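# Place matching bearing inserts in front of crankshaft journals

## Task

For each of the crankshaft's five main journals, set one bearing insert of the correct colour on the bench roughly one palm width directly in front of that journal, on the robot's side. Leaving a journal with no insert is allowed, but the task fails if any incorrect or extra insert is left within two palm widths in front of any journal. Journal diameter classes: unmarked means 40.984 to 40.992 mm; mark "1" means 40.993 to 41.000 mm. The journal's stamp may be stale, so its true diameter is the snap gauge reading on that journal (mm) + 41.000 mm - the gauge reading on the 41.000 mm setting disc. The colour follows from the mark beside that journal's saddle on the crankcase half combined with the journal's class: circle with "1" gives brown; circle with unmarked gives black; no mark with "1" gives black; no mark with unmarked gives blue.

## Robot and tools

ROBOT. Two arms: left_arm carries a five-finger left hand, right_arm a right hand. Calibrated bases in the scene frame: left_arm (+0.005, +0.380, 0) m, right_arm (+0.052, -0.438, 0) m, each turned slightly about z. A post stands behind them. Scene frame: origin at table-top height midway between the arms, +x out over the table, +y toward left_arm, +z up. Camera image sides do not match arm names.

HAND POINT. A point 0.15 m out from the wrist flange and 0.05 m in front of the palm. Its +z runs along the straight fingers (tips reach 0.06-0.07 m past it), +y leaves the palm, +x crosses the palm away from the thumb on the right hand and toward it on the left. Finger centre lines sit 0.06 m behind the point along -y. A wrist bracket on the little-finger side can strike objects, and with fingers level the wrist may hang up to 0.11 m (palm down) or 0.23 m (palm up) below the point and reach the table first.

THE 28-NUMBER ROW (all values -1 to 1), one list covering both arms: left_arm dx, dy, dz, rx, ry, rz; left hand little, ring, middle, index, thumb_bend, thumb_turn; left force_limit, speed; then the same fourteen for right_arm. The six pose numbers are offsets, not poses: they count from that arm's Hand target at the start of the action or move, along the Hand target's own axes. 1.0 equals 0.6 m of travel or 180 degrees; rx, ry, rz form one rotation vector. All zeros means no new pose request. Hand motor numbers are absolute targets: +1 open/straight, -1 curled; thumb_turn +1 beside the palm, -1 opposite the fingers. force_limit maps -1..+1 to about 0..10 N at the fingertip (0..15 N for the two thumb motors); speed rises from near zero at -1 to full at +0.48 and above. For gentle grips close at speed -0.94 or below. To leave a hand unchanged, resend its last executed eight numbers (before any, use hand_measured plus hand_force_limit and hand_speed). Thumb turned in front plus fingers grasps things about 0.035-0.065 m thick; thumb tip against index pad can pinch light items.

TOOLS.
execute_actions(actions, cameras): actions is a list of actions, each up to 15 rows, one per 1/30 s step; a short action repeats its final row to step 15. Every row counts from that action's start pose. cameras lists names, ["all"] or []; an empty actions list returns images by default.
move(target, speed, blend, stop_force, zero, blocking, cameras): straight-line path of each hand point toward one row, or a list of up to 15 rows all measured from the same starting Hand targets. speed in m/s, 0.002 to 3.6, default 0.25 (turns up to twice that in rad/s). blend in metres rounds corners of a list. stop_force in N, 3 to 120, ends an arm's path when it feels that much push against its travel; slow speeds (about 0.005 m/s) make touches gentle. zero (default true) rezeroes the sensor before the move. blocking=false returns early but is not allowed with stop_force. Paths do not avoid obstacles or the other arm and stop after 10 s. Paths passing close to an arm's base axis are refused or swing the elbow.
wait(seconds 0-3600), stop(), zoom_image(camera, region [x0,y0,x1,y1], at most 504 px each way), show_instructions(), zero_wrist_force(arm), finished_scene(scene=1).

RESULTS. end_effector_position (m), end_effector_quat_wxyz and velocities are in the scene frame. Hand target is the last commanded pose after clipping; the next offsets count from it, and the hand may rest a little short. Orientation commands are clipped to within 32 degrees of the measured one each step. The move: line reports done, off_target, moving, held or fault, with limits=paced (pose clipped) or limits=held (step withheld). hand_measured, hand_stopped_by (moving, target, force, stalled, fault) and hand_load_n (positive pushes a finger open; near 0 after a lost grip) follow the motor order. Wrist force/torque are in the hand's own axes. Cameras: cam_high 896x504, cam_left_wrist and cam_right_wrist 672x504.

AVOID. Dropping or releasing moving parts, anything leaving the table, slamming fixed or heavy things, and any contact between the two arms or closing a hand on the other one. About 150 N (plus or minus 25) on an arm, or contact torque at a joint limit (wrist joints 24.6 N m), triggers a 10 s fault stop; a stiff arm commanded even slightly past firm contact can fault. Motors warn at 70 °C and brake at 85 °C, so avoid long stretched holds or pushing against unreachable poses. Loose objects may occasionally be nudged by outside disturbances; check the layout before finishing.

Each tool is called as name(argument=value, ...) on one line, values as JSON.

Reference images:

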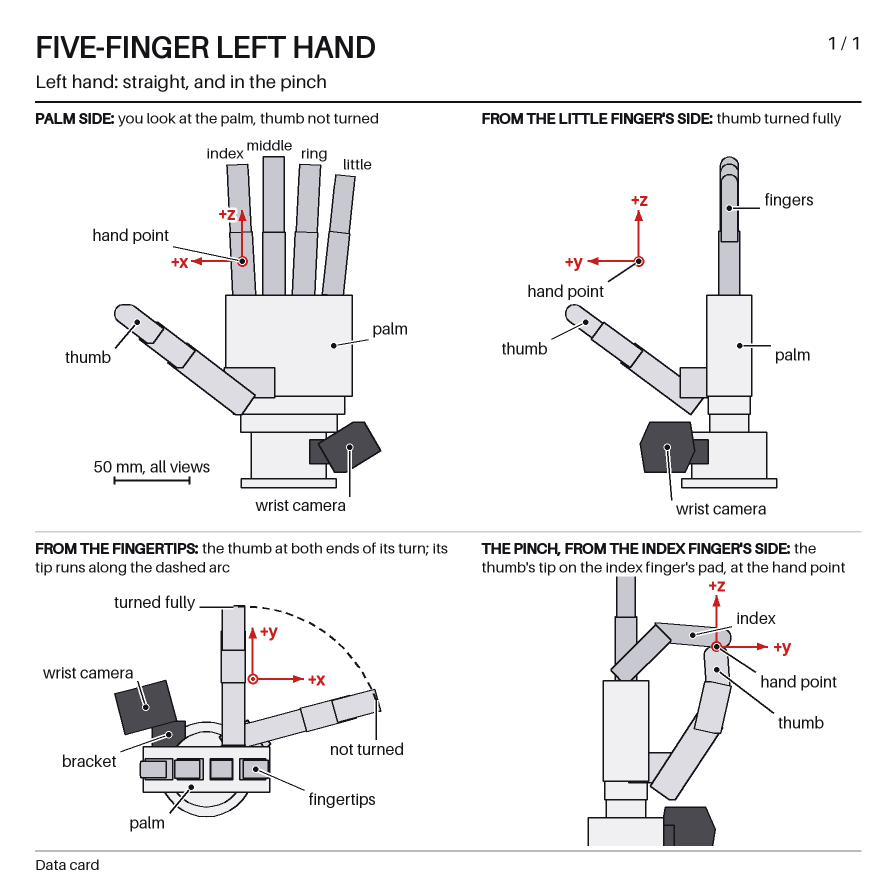

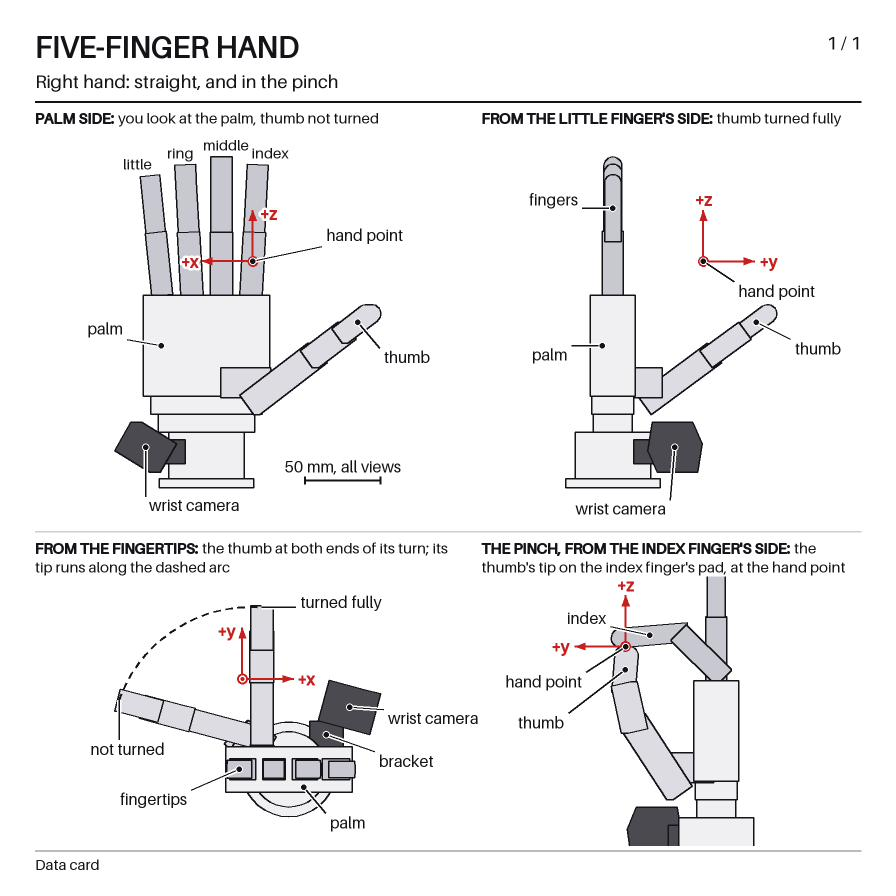

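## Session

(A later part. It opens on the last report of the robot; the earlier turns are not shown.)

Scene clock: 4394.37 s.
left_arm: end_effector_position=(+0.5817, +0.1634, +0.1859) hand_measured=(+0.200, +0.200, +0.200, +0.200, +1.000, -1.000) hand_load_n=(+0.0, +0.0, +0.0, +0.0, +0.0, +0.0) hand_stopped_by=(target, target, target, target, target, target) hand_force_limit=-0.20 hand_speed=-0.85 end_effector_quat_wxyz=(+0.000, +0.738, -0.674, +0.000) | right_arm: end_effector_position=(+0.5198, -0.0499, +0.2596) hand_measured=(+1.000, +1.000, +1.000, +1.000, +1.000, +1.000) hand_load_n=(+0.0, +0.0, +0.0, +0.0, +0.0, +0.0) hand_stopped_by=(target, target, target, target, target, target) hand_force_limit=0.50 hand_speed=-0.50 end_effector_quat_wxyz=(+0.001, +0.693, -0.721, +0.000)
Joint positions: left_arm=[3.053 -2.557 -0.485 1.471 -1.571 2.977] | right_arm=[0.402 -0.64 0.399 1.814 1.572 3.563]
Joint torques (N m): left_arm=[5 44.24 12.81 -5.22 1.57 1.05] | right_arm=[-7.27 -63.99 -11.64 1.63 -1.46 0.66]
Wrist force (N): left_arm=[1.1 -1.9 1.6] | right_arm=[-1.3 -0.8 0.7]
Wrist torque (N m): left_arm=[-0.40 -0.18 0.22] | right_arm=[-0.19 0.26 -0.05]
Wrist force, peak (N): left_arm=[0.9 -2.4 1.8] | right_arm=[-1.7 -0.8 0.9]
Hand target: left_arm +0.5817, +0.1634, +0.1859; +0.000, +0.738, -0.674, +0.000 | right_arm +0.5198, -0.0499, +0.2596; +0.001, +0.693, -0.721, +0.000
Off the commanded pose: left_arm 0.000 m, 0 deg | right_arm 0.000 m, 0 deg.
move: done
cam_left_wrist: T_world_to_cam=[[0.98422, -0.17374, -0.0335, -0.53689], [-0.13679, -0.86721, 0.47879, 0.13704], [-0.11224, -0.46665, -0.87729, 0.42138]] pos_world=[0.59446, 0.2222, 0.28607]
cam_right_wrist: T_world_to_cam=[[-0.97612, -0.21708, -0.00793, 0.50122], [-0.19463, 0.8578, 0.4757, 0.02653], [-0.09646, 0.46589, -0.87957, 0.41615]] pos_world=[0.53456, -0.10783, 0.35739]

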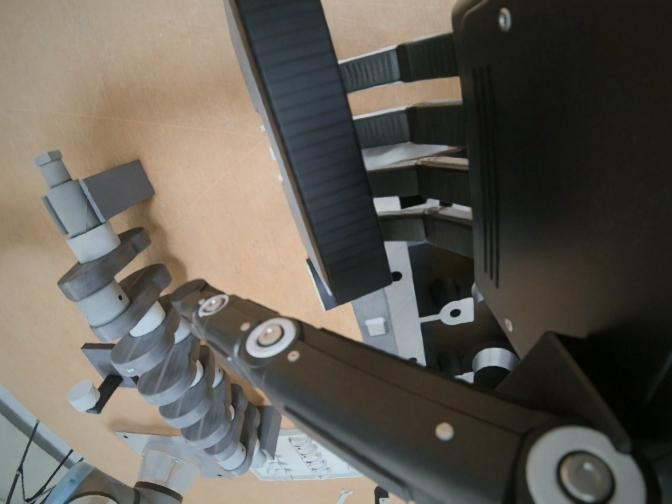

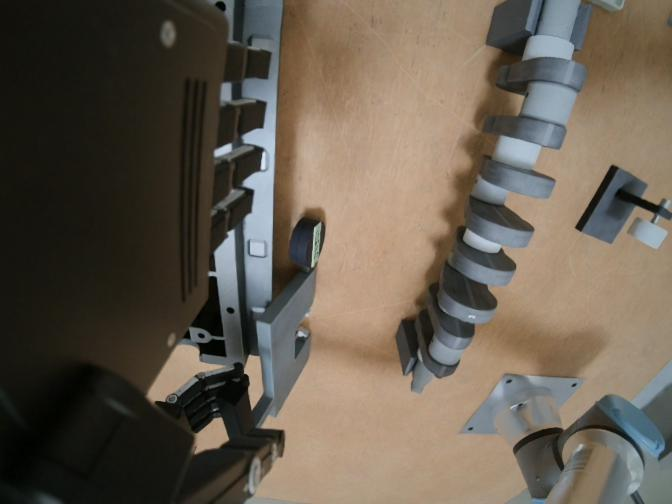

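move(target=[0,0.0233,0,0,0,0,0.2,0.2,0.2,0.2,1,-1,-0.2,-0.85,0,0,0,0,0,0,1,1,1,1,1,1,0.5,-0.5], speed=0.02, stop_force=4, cameras=[])

move(target=[0,0,0,0,0,0,0,0,0,0,1,-1,-0.2,-0.85,0,0,0,0,0,0,1,1,1,1,1,1,0.5,-0.5], speed=0.02, cameras=["cam_left_wrist","cam_right_wrist"])

Scene clock: 4411.20 s.
left_arm: end_effector_position=(+0.5678, +0.1621, +0.1859) hand_measured=(+0.200, +0.200, +0.200, +0.200, +1.000, -1.000) hand_load_n=(+1.0, +0.0, +0.0, +0.0, +0.0, +0.0) hand_stopped_by=(target, target, target, target, target, target) hand_force_limit=-0.20 hand_speed=-0.85 end_effector_quat_wxyz=(+0.000, +0.738, -0.674, +0.000) | right_arm: end_effector_position=(+0.5198, -0.0499, +0.2596) hand_measured=(+1.000, +1.000, +1.000, +1.000, +1.000, +1.000) hand_load_n=(+0.0, +0.0, +0.0, +0.0, +0.0, +0.0) hand_stopped_by=(target, target, target, target, target, target) hand_force_limit=0.50 hand_speed=-0.50 end_effector_quat_wxyz=(+0.001, +0.693, -0.721, +0.000)
Joint positions: left_arm=[3.05 -2.496 -0.599 1.525 -1.571 2.973] | right_arm=[0.402 -0.64 0.399 1.814 1.572 3.563]
Joint torques (N m): left_arm=[2.91 42.55 18.09 -5.58 -0.01 1.29] | right_arm=[-7.02 -64.29 -11.57 1.63 -1.47 0.75]
Wrist force (N): left_arm=[0.9 -3.0 2.6] | right_arm=[-1.5 -0.9 0.6]
Wrist torque (N m): left_arm=[-0.49 -0.10 0.27] | right_arm=[-0.20 0.29 -0.06]
Wrist force, peak (N): left_arm=[0.9 -3.1 2.9] | right_arm=[-1.9 -0.9 0.7]
Hand target: left_arm +0.5678, +0.1621, +0.1859; +0.000, +0.738, -0.674, +0.000 | right_arm +0.5198, -0.0499, +0.2596; +0.001, +0.693, -0.721, +0.000
Off the commanded pose: left_arm 0.000 m, 0 deg | right_arm 0.000 m, 0 deg.
move: done

Scene clock: 4411.97 s.
left_arm: end_effector_position=(+0.5678, +0.1621, +0.1859) hand_measured=(+0.022, +0.000, +0.000, +0.000, +1.000, -1.000) hand_load_n=(+2.5, +3.0, +0.0, +0.0, +0.0, +0.0) hand_stopped_by=(force, target, target, target, target, target) hand_force_limit=-0.20 hand_speed=-0.85 end_effector_quat_wxyz=(+0.000, +0.738, -0.674, +0.000) | right_arm: end_effector_position=(+0.5198, -0.0499, +0.2596) hand_measured=(+1.000, +1.000, +1.000, +1.000, +1.000, +1.000) hand_load_n=(+0.0, +0.0, +0.0, +0.0, +0.0, +0.0) hand_stopped_by=(target, target, target, target, target, target) hand_force_limit=0.50 hand_speed=-0.50 end_effector_quat_wxyz=(+0.001, +0.693, -0.721, +0.000)
Joint positions: left_arm=[3.05 -2.496 -0.599 1.525 -1.571 2.973] | right_arm=[0.402 -0.64 0.399 1.814 1.572 3.563]
Joint torques (N m): left_arm=[3.58 47.29 13.16 -5.37 1.44 1.19] | right_arm=[-6.89 -64.65 -11.65 1.63 -1.49 0.95]
Wrist force (N): left_arm=[2.2 -1.2 7.7] | right_arm=[-1.6 -0.8 0.7]
Wrist torque (N m): left_arm=[-0.53 0.12 0.20] | right_arm=[-0.19 0.30 -0.06]
Wrist force, peak (N): left_arm=[2.2 -0.9 8.1] | right_arm=[-1.8 -1.0 0.6]
Hand target: left_arm +0.5678, +0.1621, +0.1859; +0.000, +0.738, -0.674, +0.000 | right_arm +0.5198, -0.0499, +0.2596; +0.001, +0.693, -0.721, +0.000
Off the commanded pose: left_arm 0.000 m, 0 deg | right_arm 0.000 m, 0 deg.
move: done
cam_left_wrist: T_world_to_cam=[[0.98422, -0.1737, -0.03364, -0.52339], [-0.13669, -0.86722, 0.4788, 0.13404], [-0.11234, -0.46665, -0.87728, 0.41932]] pos_world=[0.58056, 0.221, 0.28607]
cam_right_wrist: T_world_to_cam=[[-0.97612, -0.21708, -0.00793, 0.50122], [-0.19463, 0.8578, 0.4757, 0.02653], [-0.09646, 0.46589, -0.87957, 0.41615]] pos_world=[0.53456, -0.10783, 0.35739]

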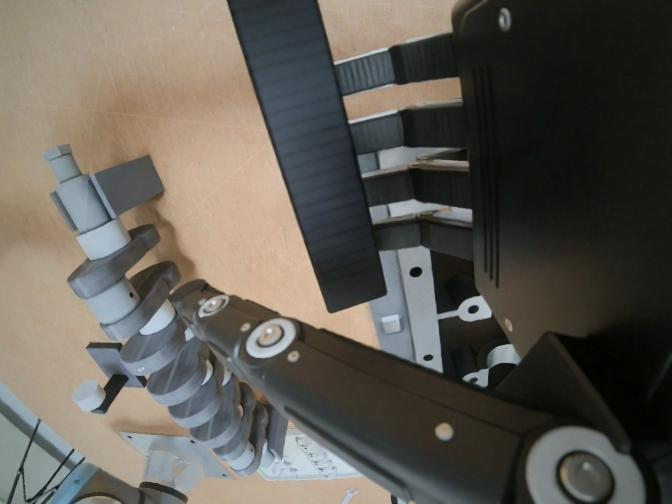

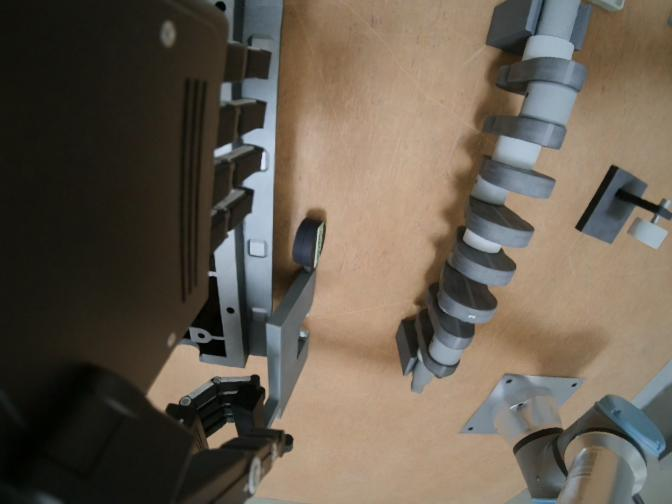

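move(target=[0,0,0.0133,0,0,0,0,0,0,0,1,-1,-0.2,-0.85,0,0,0,0,0,0,1,1,1,1,1,1,0.5,-0.5], speed=0.02, cameras=["cam_left_wrist","cam_right_wrist"])

zoom_image(camera="cam_right_wrist", region=[130, 250, 380, 480])

Scene clock: 4419.97 s.
left_arm: end_effector_position=(+0.5679, +0.1621, +0.1778) hand_measured=(+0.022, +0.000, +0.000, +0.000, +1.000, -1.000) hand_load_n=(+0.0, +0.0, +0.0, +0.0, +0.0, +0.0) hand_stopped_by=(force, target, target, target, target, target) hand_force_limit=-0.20 hand_speed=-0.85 end_effector_quat_wxyz=(+0.000, +0.738, -0.674, +0.000) | right_arm: end_effector_position=(+0.5198, -0.0499, +0.2596) hand_measured=(+1.000, +1.000, +1.000, +1.000, +1.000, +1.000) hand_load_n=(+0.0, +0.0, -0.5, +0.0, +0.0, +0.0) hand_stopped_by=(target, target, target, target, target, target) hand_force_limit=0.50 hand_speed=-0.50 end_effector_quat_wxyz=(+0.001, +0.693, -0.721, +0.000)
Joint positions: left_arm=[3.05 -2.495 -0.622 1.547 -1.571 2.973] | right_arm=[0.402 -0.64 0.399 1.814 1.572 3.563]
Joint torques (N m): left_arm=[3.6 58.79 25.33 -5.19 1.45 1.5] | right_arm=[-7.39 -64.54 -12 1.71 -1.51 0.91]
Wrist force (N): left_arm=[0.3 -1.4 1.9] | right_arm=[-1.7 -0.9 0.7]
Wrist torque (N m): left_arm=[-0.32 -0.01 0.15] | right_arm=[-0.20 0.33 -0.07]
Wrist force, peak (N): left_arm=[2.4 -1.4 8.1] | right_arm=[-1.8 -0.8 0.7]
Hand target: left_arm +0.5678, +0.1621, +0.1779; +0.000, +0.738, -0.674, +0.000 | right_arm +0.5198, -0.0499, +0.2596; +0.001, +0.693, -0.721, +0.000
Off the commanded pose: left_arm 0.000 m, 0 deg | right_arm 0.000 m, 0 deg.
move: done
cam_left_wrist: T_world_to_cam=[[0.98422, -0.1738, -0.03336, -0.52371], [-0.1369, -0.86719, 0.47878, 0.13804], [-0.11214, -0.46666, -0.8773, 0.4121]] pos_world=[0.58056, 0.221, 0.27797]
cam_right_wrist: T_world_to_cam=[[-0.97612, -0.21708, -0.00793, 0.50122], [-0.19463, 0.8578, 0.4757, 0.02653], [-0.09646, 0.46589, -0.87957, 0.41615]] pos_world=[0.53456, -0.10783, 0.35739]

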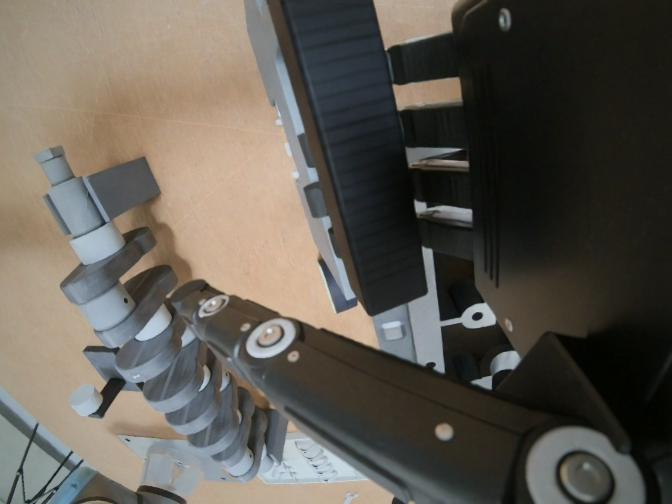

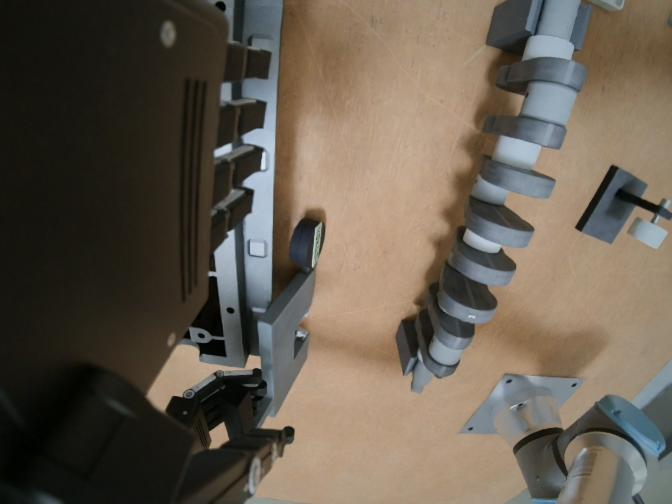

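Scaled by 2.016 from the camera's image (finer frame: 960x720).

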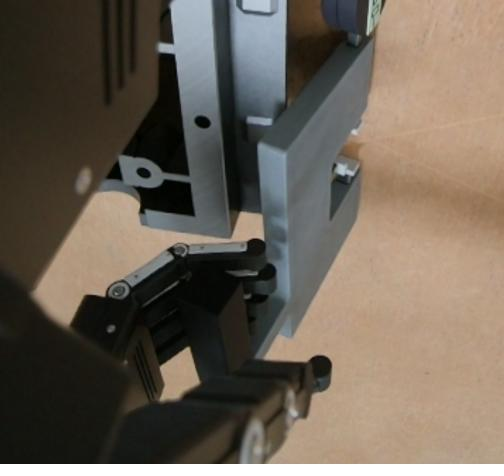

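move(target=[0,0.0117,0.0113,0,0,0,0,0,0,0,1,-1,-0.2,-0.85,0,0,0,0,0,0,1,1,1,1,1,1,0.5,-0.5], speed=0.02, stop_force=5, cameras=[])

move(target=[0,0,0,0,0,0,-0.2,-0.2,-0.2,-0.2,1,-1,-0.2,-0.85,0,0,0,0,0,0,1,1,1,1,1,1,0.5,-0.5], speed=0.02, cameras=["cam_left_wrist","cam_right_wrist"])

Scene clock: 4443.23 s.
left_arm: end_effector_position=(+0.5608, +0.1615, +0.1711) hand_measured=(+0.022, +0.000, +0.000, +0.000, +1.000, -1.000) hand_load_n=(+0.0, +0.0, +0.0, +0.0, +0.0, +0.0) hand_stopped_by=(force, target, target, target, target, target) hand_force_limit=-0.20 hand_speed=-0.85 end_effector_quat_wxyz=(+0.000, +0.738, -0.674, +0.000) | right_arm: end_effector_position=(+0.5198, -0.0499, +0.2596) hand_measured=(+1.000, +1.000, +1.000, +1.000, +1.000, +1.000) hand_load_n=(+0.0, +0.0, +0.0, +0.0, +0.0, +0.0) hand_stopped_by=(target, target, target, target, target, target) hand_force_limit=0.50 hand_speed=-0.50 end_effector_quat_wxyz=(+0.001, +0.693, -0.721, +0.000)
Joint positions: left_arm=[3.048 -2.469 -0.687 1.586 -1.571 2.971] | right_arm=[0.402 -0.64 0.399 1.814 1.572 3.563]
Joint torques (N m): left_arm=[3.19 42.1 21.11 -5.44 -0.19 0.57] | right_arm=[-7.4 -64.13 -10.74 1.74 -1.32 0.75]
Wrist force (N): left_arm=[0.3 -1.6 1.4] | right_arm=[-1.5 -0.8 0.6]
Wrist torque (N m): left_arm=[-0.32 -0.02 0.15] | right_arm=[-0.19 0.29 -0.06]
Wrist force, peak (N): left_arm=[0.4 -1.9 1.9] | right_arm=[-1.8 -0.9 0.6]
Hand target: left_arm +0.5608, +0.1615, +0.1711; +0.000, +0.738, -0.674, +0.000 | right_arm +0.5198, -0.0499, +0.2596; +0.001, +0.693, -0.721, +0.000
Off the commanded pose: left_arm 0.000 m, 0 deg | right_arm 0.000 m, 0 deg.
move: done

Scene clock: 4444.03 s.
left_arm: end_effector_position=(+0.5608, +0.1615, +0.1711) hand_measured=(-0.200, -0.200, -0.200, -0.200, +1.000, -1.000) hand_load_n=(+0.5, +0.0, +0.0, +0.0, -0.5, +0.0) hand_stopped_by=(target, target, target, target, target, target) hand_force_limit=-0.20 hand_speed=-0.85 end_effector_quat_wxyz=(+0.000, +0.738, -0.674, +0.000) | right_arm: end_effector_position=(+0.5198, -0.0499, +0.2596) hand_measured=(+1.000, +1.000, +1.000, +1.000, +1.000, +1.000) hand_load_n=(+0.0, +0.0, +0.0, +0.0, +0.0, +0.0) hand_stopped_by=(target, target, target, target, target, target) hand_force_limit=0.50 hand_speed=-0.50 end_effector_quat_wxyz=(+0.001, +0.693, -0.721, +0.000)
Joint positions: left_arm=[3.048 -2.469 -0.687 1.586 -1.571 2.971] | right_arm=[0.402 -0.64 0.399 1.814 1.572 3.563]
Joint torques (N m): left_arm=[4.28 42.57 18.96 -4.97 -0.22 1.31] | right_arm=[-7.47 -64.82 -11.38 1.53 -1.36 0.83]
Wrist force (N): left_arm=[-0.1 -1.8 2.3] | right_arm=[-1.5 -0.9 0.6]
Wrist torque (N m): left_arm=[-0.38 0.06 0.15] | right_arm=[-0.21 0.29 -0.06]
Wrist force, peak (N): left_arm=[0.3 -2.0 2.5] | right_arm=[-1.8 -0.9 0.5]
Hand target: left_arm +0.5608, +0.1615, +0.1711; +0.000, +0.738, -0.674, +0.000 | right_arm +0.5198, -0.0499, +0.2596; +0.001, +0.693, -0.721, +0.000
Off the commanded pose: left_arm 0.000 m, 0 deg | right_arm 0.000 m, 0 deg.
move: done
cam_left_wrist: T_world_to_cam=[[0.98422, -0.1737, -0.03364, -0.51712], [-0.13669, -0.86722, 0.4788, 0.13956], [-0.11234, -0.46665, -0.87728, 0.40522]] pos_world=[0.57356, 0.2203, 0.27127]
cam_right_wrist: T_world_to_cam=[[-0.97612, -0.21708, -0.00793, 0.50122], [-0.19463, 0.8578, 0.4757, 0.02653], [-0.09646, 0.46589, -0.87957, 0.41615]] pos_world=[0.53456, -0.10783, 0.35739]

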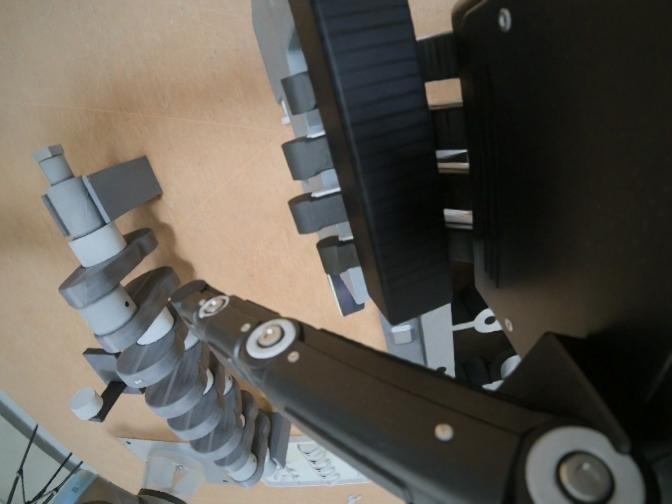

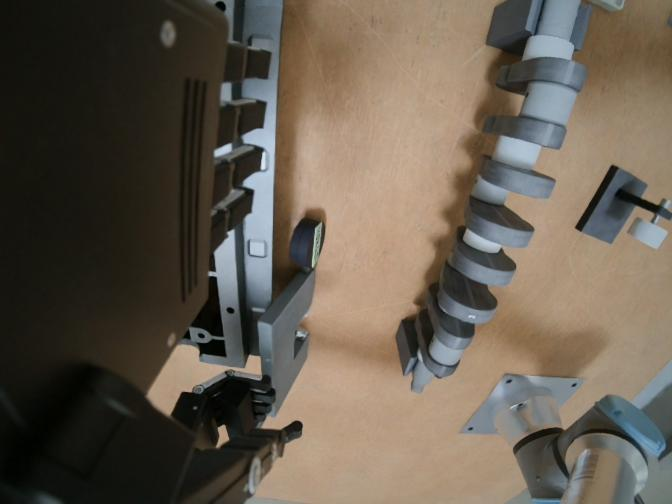

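move(target=[0,0,0,0,0,0,-0.2,-0.2,-0.2,-0.2,-0.1,-1,-0.2,-0.85,0,0,0,0,0,0,1,1,1,1,1,1,0.5,-0.5], speed=0.02, cameras=["cam_left_wrist","cam_right_wrist"])

zoom_image(camera="cam_right_wrist", region=[130, 300, 380, 500])

Scene clock: 4473.03 s.
left_arm: end_effector_position=(+0.5608, +0.1615, +0.1711) hand_measured=(-0.200, -0.200, -0.200, -0.200, -0.052, -1.000) hand_load_n=(+2.0, +0.0, +0.0, +0.0, +3.5, +0.5) hand_stopped_by=(target, target, target, target, moving, target) hand_force_limit=-0.20 hand_speed=-0.85 end_effector_quat_wxyz=(+0.000, +0.738, -0.674, +0.000) | right_arm: end_effector_position=(+0.5198, -0.0499, +0.2596) hand_measured=(+1.000, +1.000, +1.000, +1.000, +1.000, +1.000) hand_load_n=(+0.0, +0.0, +0.0, +0.0, +0.0, +0.0) hand_stopped_by=(target, target, target, target, target, target) hand_force_limit=0.50 hand_speed=-0.50 end_effector_quat_wxyz=(+0.001, +0.693, -0.721, +0.000)
Joint positions: left_arm=[3.048 -2.469 -0.687 1.586 -1.571 2.971] | right_arm=[0.402 -0.64 0.399 1.814 1.572 3.563]
Joint torques (N m): left_arm=[3.9 52.32 13.71 -0.27 -1.35 1.4] | right_arm=[-6.84 -64.25 -11.6 1.73 -1.32 0.67]
Wrist force (N): left_arm=[-0.3 -1.1 8.3] | right_arm=[-1.5 -0.8 0.7]
Wrist torque (N m): left_arm=[-0.59 0.27 0.29] | right_arm=[-0.20 0.29 -0.05]
Wrist force, peak (N): left_arm=[-0.4 -0.6 8.5] | right_arm=[-1.7 -0.9 0.9]
Hand target: left_arm +0.5608, +0.1615, +0.1711; +0.000, +0.738, -0.674, +0.000 | right_arm +0.5198, -0.0499, +0.2596; +0.001, +0.693, -0.721, +0.000
Off the commanded pose: left_arm 0.000 m, 0 deg | right_arm 0.000 m, 0 deg.
move: moving (left_arm; no rest 5 s after the move's start)
cam_left_wrist: T_world_to_cam=[[0.98422, -0.1737, -0.03364, -0.51712], [-0.13669, -0.86722, 0.4788, 0.13956], [-0.11234, -0.46665, -0.87728, 0.40522]] pos_world=[0.57356, 0.2203, 0.27127]
cam_right_wrist: T_world_to_cam=[[-0.97612, -0.21708, -0.00793, 0.50122], [-0.19463, 0.8578, 0.4757, 0.02653], [-0.09646, 0.46589, -0.87957, 0.41615]] pos_world=[0.53456, -0.10783, 0.35739]

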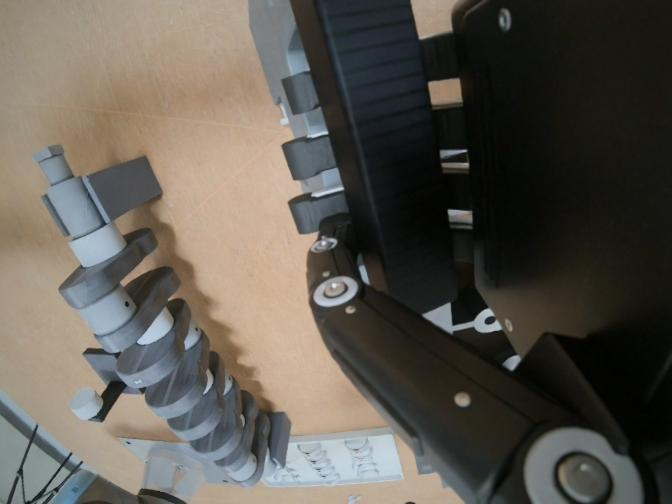

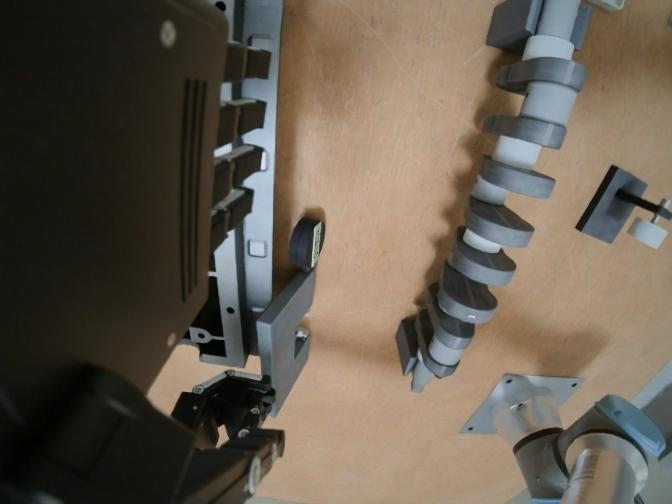

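Scaled by 2.016 from the camera's image (finer frame: 960x720).

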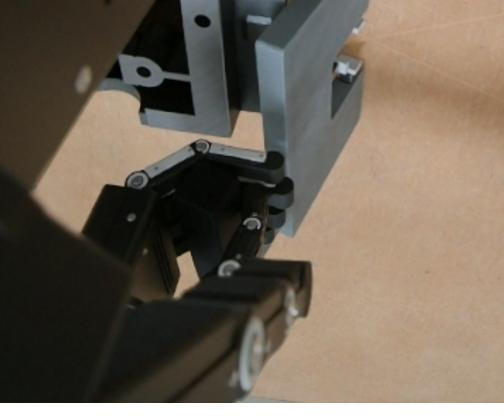

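move(target=[0,0,0,0,0,0,-0.4,-0.4,-0.4,-0.4,-0.25,-1,0.2,-0.85,0,0,0,0,0,0,1,1,1,1,1,1,0.5,-0.5], speed=0.02, cameras=["cam_left_wrist","cam_right_wrist"])

zoom_image(camera="cam_right_wrist", region=[130, 300, 380, 500])

Scene clock: 4482.83 s.
left_arm: end_effector_position=(+0.5608, +0.1615, +0.1711) hand_measured=(-0.398, -0.400, -0.252, -0.252, -0.116, -1.000) hand_load_n=(+4.0, +1.5, +8.0, +6.0, +9.5, +1.5) hand_stopped_by=(target, target, force, force, force, target) hand_force_limit=0.20 hand_speed=-0.85 end_effector_quat_wxyz=(+0.000, +0.738, -0.674, +0.000) | right_arm: end_effector_position=(+0.5198, -0.0499, +0.2596) hand_measured=(+1.000, +1.000, +1.000, +1.000, +1.000, +1.000) hand_load_n=(+0.0, +0.0, +0.0, +0.0, +0.0, +0.0) hand_stopped_by=(target, target, target, target, target, target) hand_force_limit=0.50 hand_speed=-0.50 end_effector_quat_wxyz=(+0.001, +0.693, -0.721, +0.000)
Joint positions: left_arm=[3.048 -2.469 -0.687 1.586 -1.571 2.971] | right_arm=[0.402 -0.64 0.399 1.814 1.572 3.563]
Joint torques (N m): left_arm=[3.44 53.66 13.13 -1.21 -1.44 1.16] | right_arm=[-7.39 -64.7 -11.87 1.7 -1.26 0.78]
Wrist force (N): left_arm=[2.9 1.1 9.2] | right_arm=[-1.5 -0.8 0.6]
Wrist torque (N m): left_arm=[-0.50 0.32 0.37] | right_arm=[-0.19 0.29 -0.06]
Wrist force, peak (N): left_arm=[3.4 1.6 9.6] | right_arm=[-1.7 -1.0 0.8]
Hand target: left_arm +0.5608, +0.1615, +0.1711; +0.000, +0.738, -0.674, +0.000 | right_arm +0.5198, -0.0499, +0.2596; +0.001, +0.693, -0.721, +0.000
Off the commanded pose: left_arm 0.000 m, 0 deg | right_arm 0.000 m, 0 deg.
move: done
cam_left_wrist: T_world_to_cam=[[0.98421, -0.17379, -0.03359, -0.51711], [-0.13679, -0.8672, 0.4788, 0.13961], [-0.11234, -0.46665, -0.87728, 0.40522]] pos_world=[0.57356, 0.2203, 0.27127]
cam_right_wrist: T_world_to_cam=[[-0.97612, -0.21708, -0.00793, 0.50122], [-0.19463, 0.8578, 0.4757, 0.02653], [-0.09646, 0.46589, -0.87957, 0.41615]] pos_world=[0.53456, -0.10783, 0.35739]

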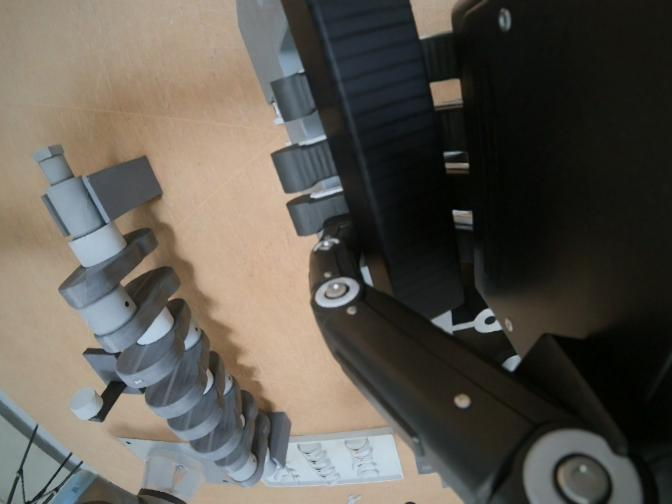

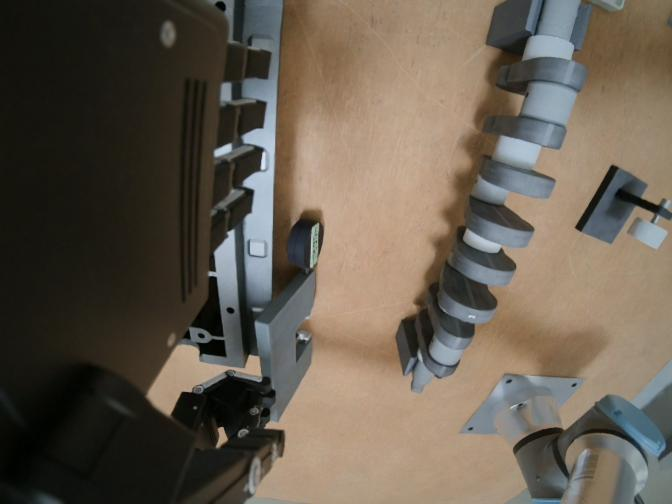

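Scaled by 2.016 from the camera's image (finer frame: 960x720).

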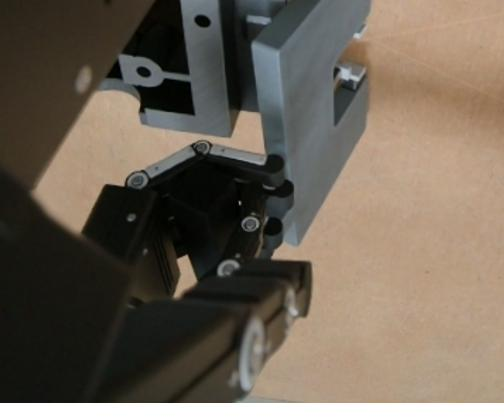

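move(target=[0,0.01,-0.03,0,0,0,-0.4,-0.4,-0.4,-0.4,-0.25,-1,0.2,-0.85,0,0,0,0,0,0,1,1,1,1,1,1,0.5,-0.5], speed=0.03, cameras=["cam_left_wrist","cam_right_wrist"])

zoom_image(camera="cam_right_wrist", region=[130, 200, 380, 500])

Scene clock: 4491.97 s.
left_arm: end_effector_position=(+0.5547, +0.1609, +0.1894) hand_measured=(-0.400, -0.400, -0.252, -0.252, -0.116, -1.000) hand_load_n=(+0.5, +2.5, +8.5, +6.5, +9.0, +1.5) hand_stopped_by=(target, target, force, force, force, target) hand_force_limit=0.20 hand_speed=-0.85 end_effector_quat_wxyz=(+0.000, +0.738, -0.674, +0.000) | right_arm: end_effector_position=(+0.5198, -0.0499, +0.2596) hand_measured=(+1.000, +1.000, +1.000, +1.000, +1.000, +1.000) hand_load_n=(+0.0, +0.0, +0.0, +0.0, +0.0, +0.0) hand_stopped_by=(target, target, target, target, target, target) hand_force_limit=0.50 hand_speed=-0.50 end_effector_quat_wxyz=(+0.001, +0.693, -0.721, +0.000)
Joint positions: left_arm=[3.046 -2.448 -0.68 1.558 -1.571 2.97] | right_arm=[0.402 -0.64 0.399 1.814 1.572 3.563]
Joint torques (N m): left_arm=[-4.4 47.03 18.88 -0.85 -1.18 -1.48] | right_arm=[-7.04 -64.04 -11.89 1.73 -1.18 0.65]
Wrist force (N): left_arm=[-0.4 -0.9 11.8] | right_arm=[-1.4 -0.8 0.6]
Wrist torque (N m): left_arm=[-0.62 0.37 0.21] | right_arm=[-0.19 0.28 -0.05]
Wrist force, peak (N): left_arm=[0.5 -0.9 12.0] | right_arm=[-1.7 -1.0 0.7]
Hand target: left_arm +0.5548, +0.1609, +0.1891; +0.000, +0.738, -0.674, +0.000 | right_arm +0.5198, -0.0499, +0.2596; +0.001, +0.693, -0.721, +0.000
Off the commanded pose: left_arm 0.000 m, 0 deg | right_arm 0.000 m, 0 deg.
move: done
cam_left_wrist: T_world_to_cam=[[0.98421, -0.17376, -0.03372, -0.51054], [-0.13669, -0.86719, 0.47885, 0.12951], [-0.11245, -0.46668, -0.87725, 0.42041]] pos_world=[0.56746, 0.2198, 0.28957]
cam_right_wrist: T_world_to_cam=[[-0.97612, -0.21708, -0.00793, 0.50122], [-0.19463, 0.8578, 0.4757, 0.02653], [-0.09646, 0.46589, -0.87957, 0.41615]] pos_world=[0.53456, -0.10783, 0.35739]

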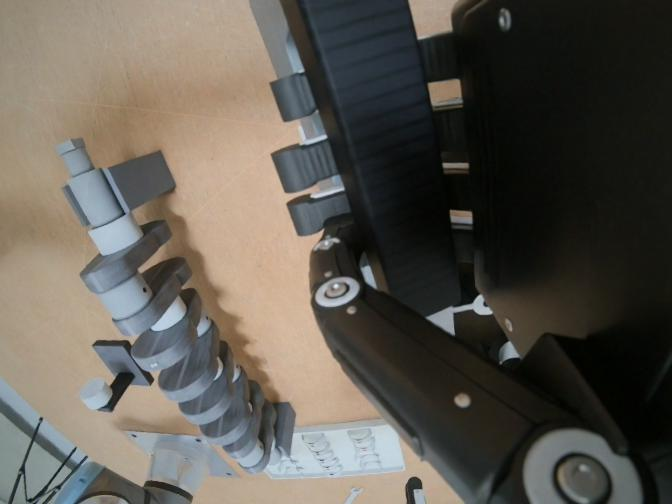

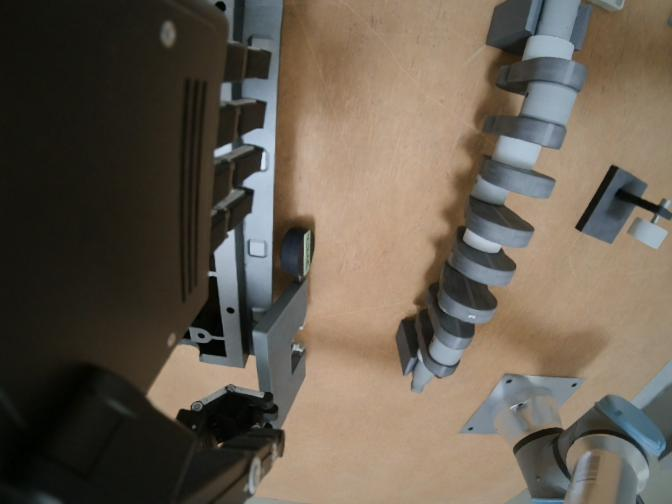

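Scaled by 1.680 from the camera's image (finer frame: 960x720).

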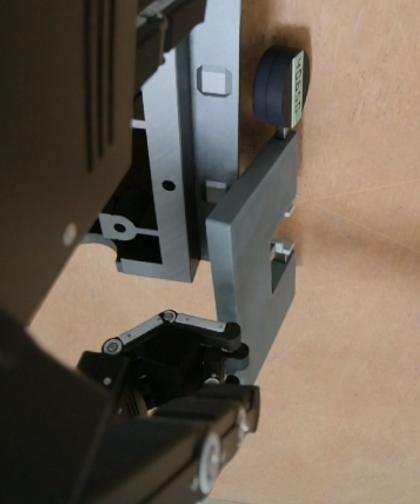

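move(target=[-0.0075,0.083,-0.1667,0,0,0,-0.4,-0.4,-0.4,-0.4,-0.25,-1,0.2,-0.85,0.25,0,0,0,0,0,1,1,1,1,1,1,0.5,-0.5], speed=0.08, cameras=["cam_left_wrist","cam_right_wrist","cam_high"])

Scene clock: 4512.77 s.
left_arm: end_effector_position=(+0.5048, +0.1609, +0.2892) hand_measured=(-0.400, -0.400, -0.252, -0.252, -0.116, -1.000) hand_load_n=(+0.0, +6.0, +8.5, +6.5, +9.0, +1.5) hand_stopped_by=(target, target, force, force, force, target) hand_force_limit=0.20 hand_speed=-0.85 end_effector_quat_wxyz=(+0.000, +0.738, -0.674, +0.000) | right_arm: end_effector_position=(+0.5140, -0.1998, +0.2600) hand_measured=(+1.000, +1.000, +1.000, +1.000, +1.000, +1.000) hand_load_n=(+0.0, +0.0, +0.0, +0.0, +0.0, +0.0) hand_stopped_by=(target, target, target, target, target, target) hand_force_limit=0.50 hand_speed=-0.50 end_effector_quat_wxyz=(+0.001, +0.693, -0.721, +0.000)
Joint positions: left_arm=[3.039 -2.297 -0.692 1.42 -1.571 2.962] | right_arm=[0.155 -0.935 0.921 1.587 1.572 3.316]
Joint torques (N m): left_arm=[-2.23 43 13.11 -1.04 -1.19 -0.9] | right_arm=[-0.58 -29.95 -18.32 4.06 -1.58 0.46]
Wrist force (N): left_arm=[-0.3 -2.2 11.7] | right_arm=[-1.4 -1.2 0.8]
Wrist torque (N m): left_arm=[-0.68 0.36 0.15] | right_arm=[-0.25 0.30 -0.21]
Wrist force, peak (N): left_arm=[-0.3 -1.5 13.3] | right_arm=[-2.5 -0.8 0.7]
Hand target: left_arm +0.5047, +0.1609, +0.2891; +0.000, +0.738, -0.674, +0.000 | right_arm +0.5140, -0.1998, +0.2599; +0.001, +0.693, -0.721, +0.000
Off the commanded pose: left_arm 0.000 m, 0 deg | right_arm 0.000 m, 0 deg.
move: done
cam_left_wrist: T_world_to_cam=[[0.98422, -0.17376, -0.03349, -0.45808], [-0.13681, -0.8672, 0.47879, 0.07489], [-0.11224, -0.46665, -0.87729, 0.5022]] pos_world=[0.51746, 0.2197, 0.38937]
cam_right_wrist: T_world_to_cam=[[-0.97613, -0.21705, -0.00814, 0.46301], [-0.19471, 0.85781, 0.47567, 0.15383], [-0.09626, 0.46589, -0.87959, 0.48567]] pos_world=[0.52866, -0.25773, 0.35779]

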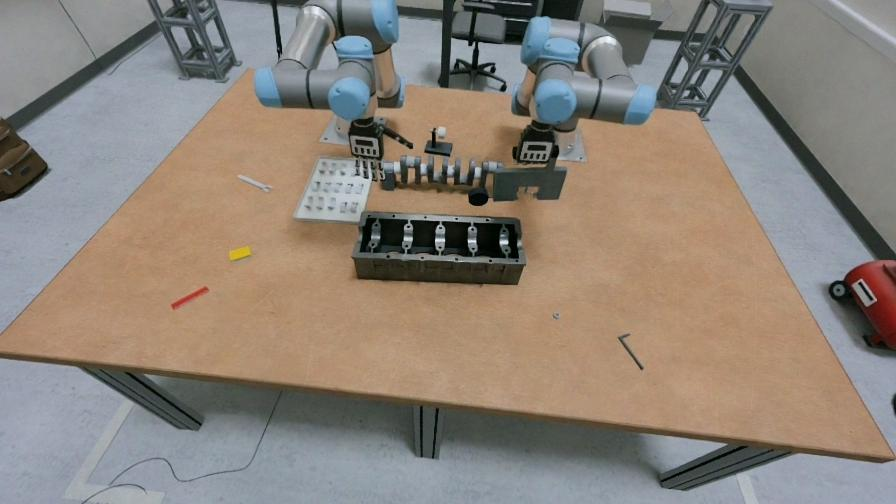

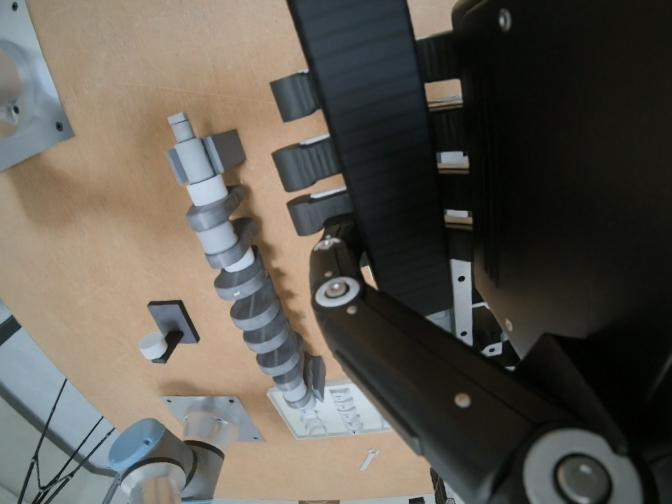

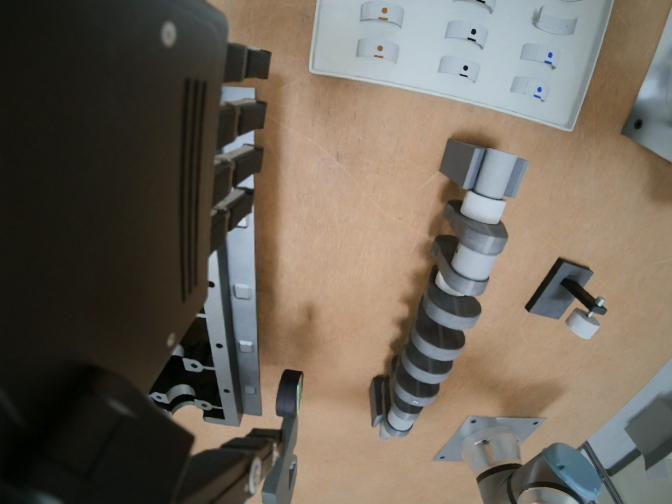

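move(target=[[-0.0156,0.1741,-0.1183,0,0,-0.15,-0.4,-0.4,-0.4,-0.4,-0.25,-1,0.2,-0.85,0,0,0,0,0,0,1,1,1,1,1,1,0.5,-0.5],[0.3897,0.5783,-0.0848,0,0,-0.4556,-0.4,-0.4,-0.4,-0.4,-0.25,-1,0.2,-0.85,0,0,0,0,0,0,1,1,1,1,1,1,0.5,-0.5]], speed=0.12, blend=[0.04,0], cameras=["all"])

Scene clock: 4590.67 s.
left_arm: end_effector_position=(+0.1804, -0.1033, +0.3397) hand_measured=(-0.400, -0.400, -0.252, -0.252, -0.116, -1.000) hand_load_n=(+0.0, +5.5, +8.5, +6.0, +9.0, +1.0) hand_stopped_by=(target, target, force, force, force, target) hand_force_limit=0.20 hand_speed=-0.85 end_effector_quat_wxyz=(+0.000, +1.000, -0.024, +0.000) | right_arm: end_effector_position=(+0.5140, -0.1998, +0.2599) hand_measured=(+1.000, +1.000, +1.000, +1.000, +1.000, +1.000) hand_load_n=(+0.0, +0.0, +0.0, +0.0, +0.0, +0.0) hand_stopped_by=(target, target, target, target, target, target) hand_force_limit=0.50 hand_speed=-0.50 end_effector_quat_wxyz=(+0.001, +0.693, -0.721, +0.000)
Joint positions: left_arm=[2.195 -1.893 -1.186 1.509 -1.572 0.687] | right_arm=[0.155 -0.935 0.921 1.587 1.572 3.316]
Joint torques (N m): left_arm=[-6.94 36.49 19.11 -0.51 0.53 -1.39] | right_arm=[-4.71 -30.6 -23.54 4.27 -0.98 -0.23]
Wrist force (N): left_arm=[0.0 -3.0 11.4] | right_arm=[-1.5 -1.1 1.0]
Wrist torque (N m): left_arm=[-0.69 0.31 0.06] | right_arm=[-0.25 0.31 -0.22]
Wrist force, peak (N): left_arm=[0.5 -3.9 12.2] | right_arm=[-1.7 -1.1 0.9]
Hand target: left_arm +0.1803, -0.1034, +0.3397; +0.000, +1.000, -0.024, +0.000 | right_arm +0.5140, -0.1998, +0.2599; +0.001, +0.693, -0.721, +0.000
Off the commanded pose: left_arm 0.000 m, 0 deg | right_arm 0.000 m, 0 deg.
move: done
cam_left_wrist: T_world_to_cam=[[0.30906, 0.95044, -0.03374, 0.05504], [0.83932, -0.2559, 0.47964, -0.33596], [0.44724, -0.17656, -0.87682, 0.31566]] pos_world=[0.12379, -0.08255, 0.43977]
cam_right_wrist: T_world_to_cam=[[-0.97612, -0.21708, -0.00793, 0.46302], [-0.19463, 0.8578, 0.4757, 0.15385], [-0.09646, 0.46589, -0.87957, 0.48569]] pos_world=[0.52876, -0.25773, 0.35769]

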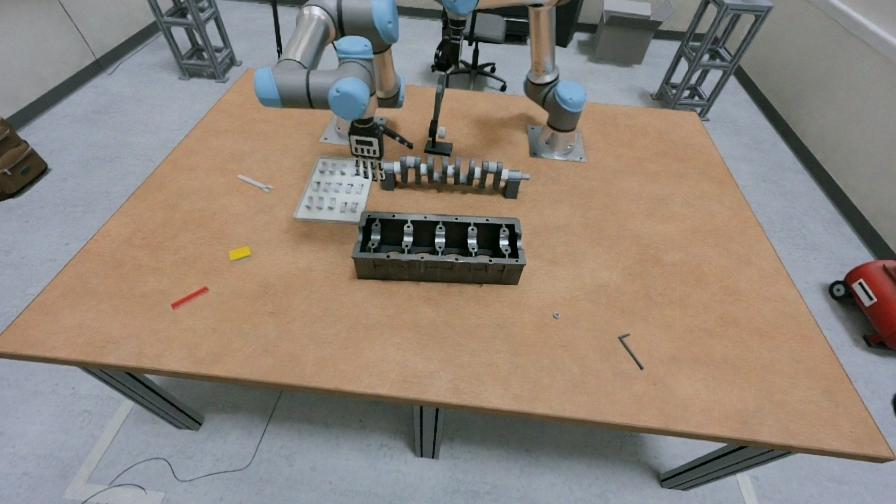

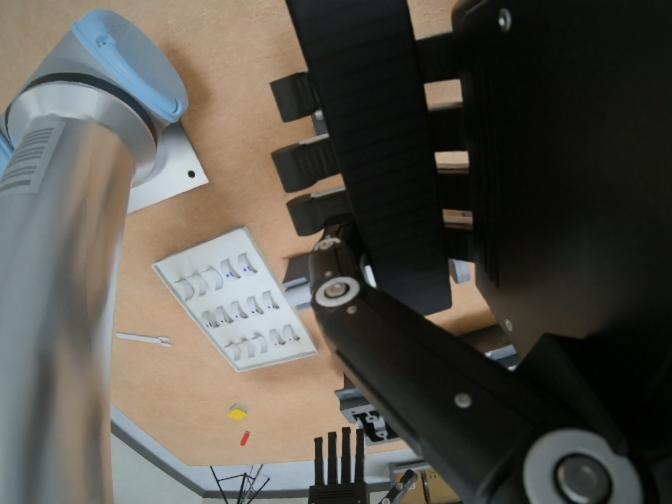

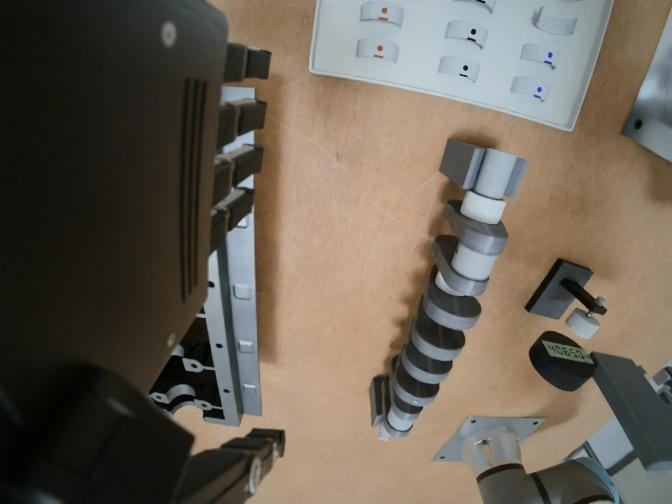

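move(target=[[0,0,0,0,0,0,-0.4,-0.4,-0.4,-0.4,-0.25,-1,0.2,-0.85,0.1795,0.3163,-0.0667,0,-0.1,0,1,1,1,1,1,1,0.5,-0.5],[0,0,0,0,0,0,-0.4,-0.4,-0.4,-0.4,-0.25,-1,0.2,-0.85,0.1848,0.4495,0.033,0,-0.1944,0,1,1,1,1,1,1,0.5,-0.5]], speed=0.15, blend=[0.04,0], cameras=["cam_high","cam_right_wrist"])

Scene clock: 4629.10 s.
left_arm: end_effector_position=(+0.1803, -0.1034, +0.3397) hand_measured=(-0.400, -0.400, -0.252, -0.252, -0.116, -1.000) hand_load_n=(+0.0, +6.0, +8.5, +6.0, +9.0, +1.5) hand_stopped_by=(target, target, force, force, force, target) hand_force_limit=0.20 hand_speed=-0.85 end_effector_quat_wxyz=(+0.000, +1.000, -0.024, +0.000) | right_arm: end_effector_position=(+0.2401, -0.3001, +0.2408) hand_measured=(+1.000, +1.000, +1.000, +1.000, +1.000, +1.000) hand_load_n=(+0.0, +0.0, +0.0, +0.0, +0.0, +0.0) hand_stopped_by=(target, target, target, target, target, target) hand_force_limit=0.50 hand_speed=-0.50 end_effector_quat_wxyz=(-0.216, +0.661, -0.688, -0.208) end_effector_velocity=(-0.001, +0.000, -0.001) end_effector_angular_velocity=(+0.002, +0.001, +0.002)
Joint positions: left_arm=[2.195 -1.893 -1.186 1.509 -1.572 0.687] | right_arm=[-0.69 -1.672 2.197 1.455 1.107 2.374]
Joint velocities: left_arm=[within noise] | right_arm=[-0.003 0.002 0.003 0 0.001 -0.005]
Joint torques (N m): left_arm=[-2.73 41.83 21.58 -1.55 1.69 0.89] | right_arm=[-6.81 2.35 -8.95 2.85 1.4 -1.35]
Wrist force (N): left_arm=[-0.1 -2.4 11.6] | right_arm=[-2.3 -1.1 0.1]
Wrist torque (N m): left_arm=[-0.67 0.34 0.07] | right_arm=[-0.14 0.40 -0.27]
Wrist force, peak (N): left_arm=[0.0 -2.7 11.9] | right_arm=[-2.1 -2.5 1.1]
Hand target: left_arm +0.1803, -0.1034, +0.3397; +0.000, +1.000, -0.024, +0.000 | right_arm +0.2401, -0.3001, +0.2407; -0.216, +0.661, -0.688, -0.208
Off the commanded pose: left_arm 0.000 m, 0 deg | right_arm 0.000 m, 0 deg.
move: done
cam_right_wrist: T_world_to_cam=[[-0.97433, -0.16552, -0.15257, 0.22357], [-0.21071, 0.43206, 0.87689, -0.02488], [-0.07923, 0.88653, -0.45584, 0.50916]] pos_world=[0.25293, -0.40363, 0.28802]

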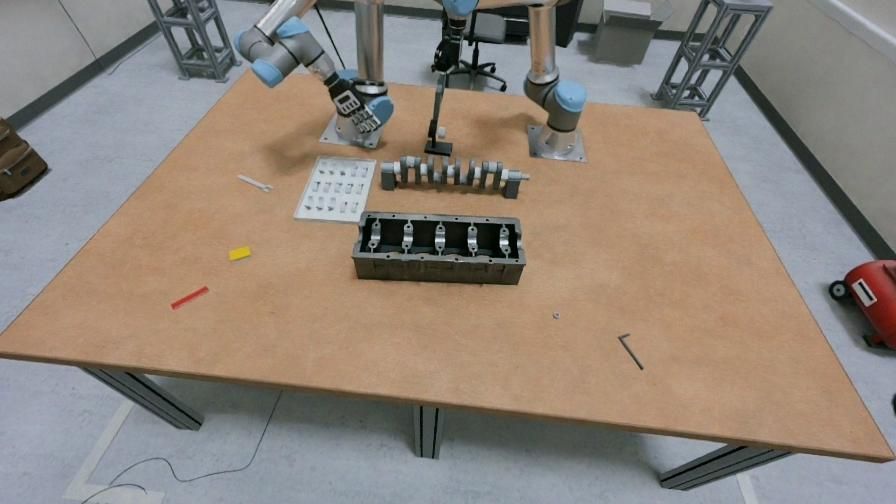

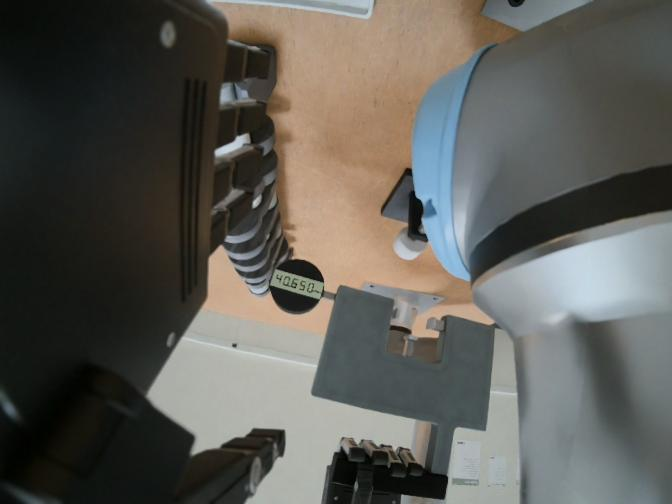

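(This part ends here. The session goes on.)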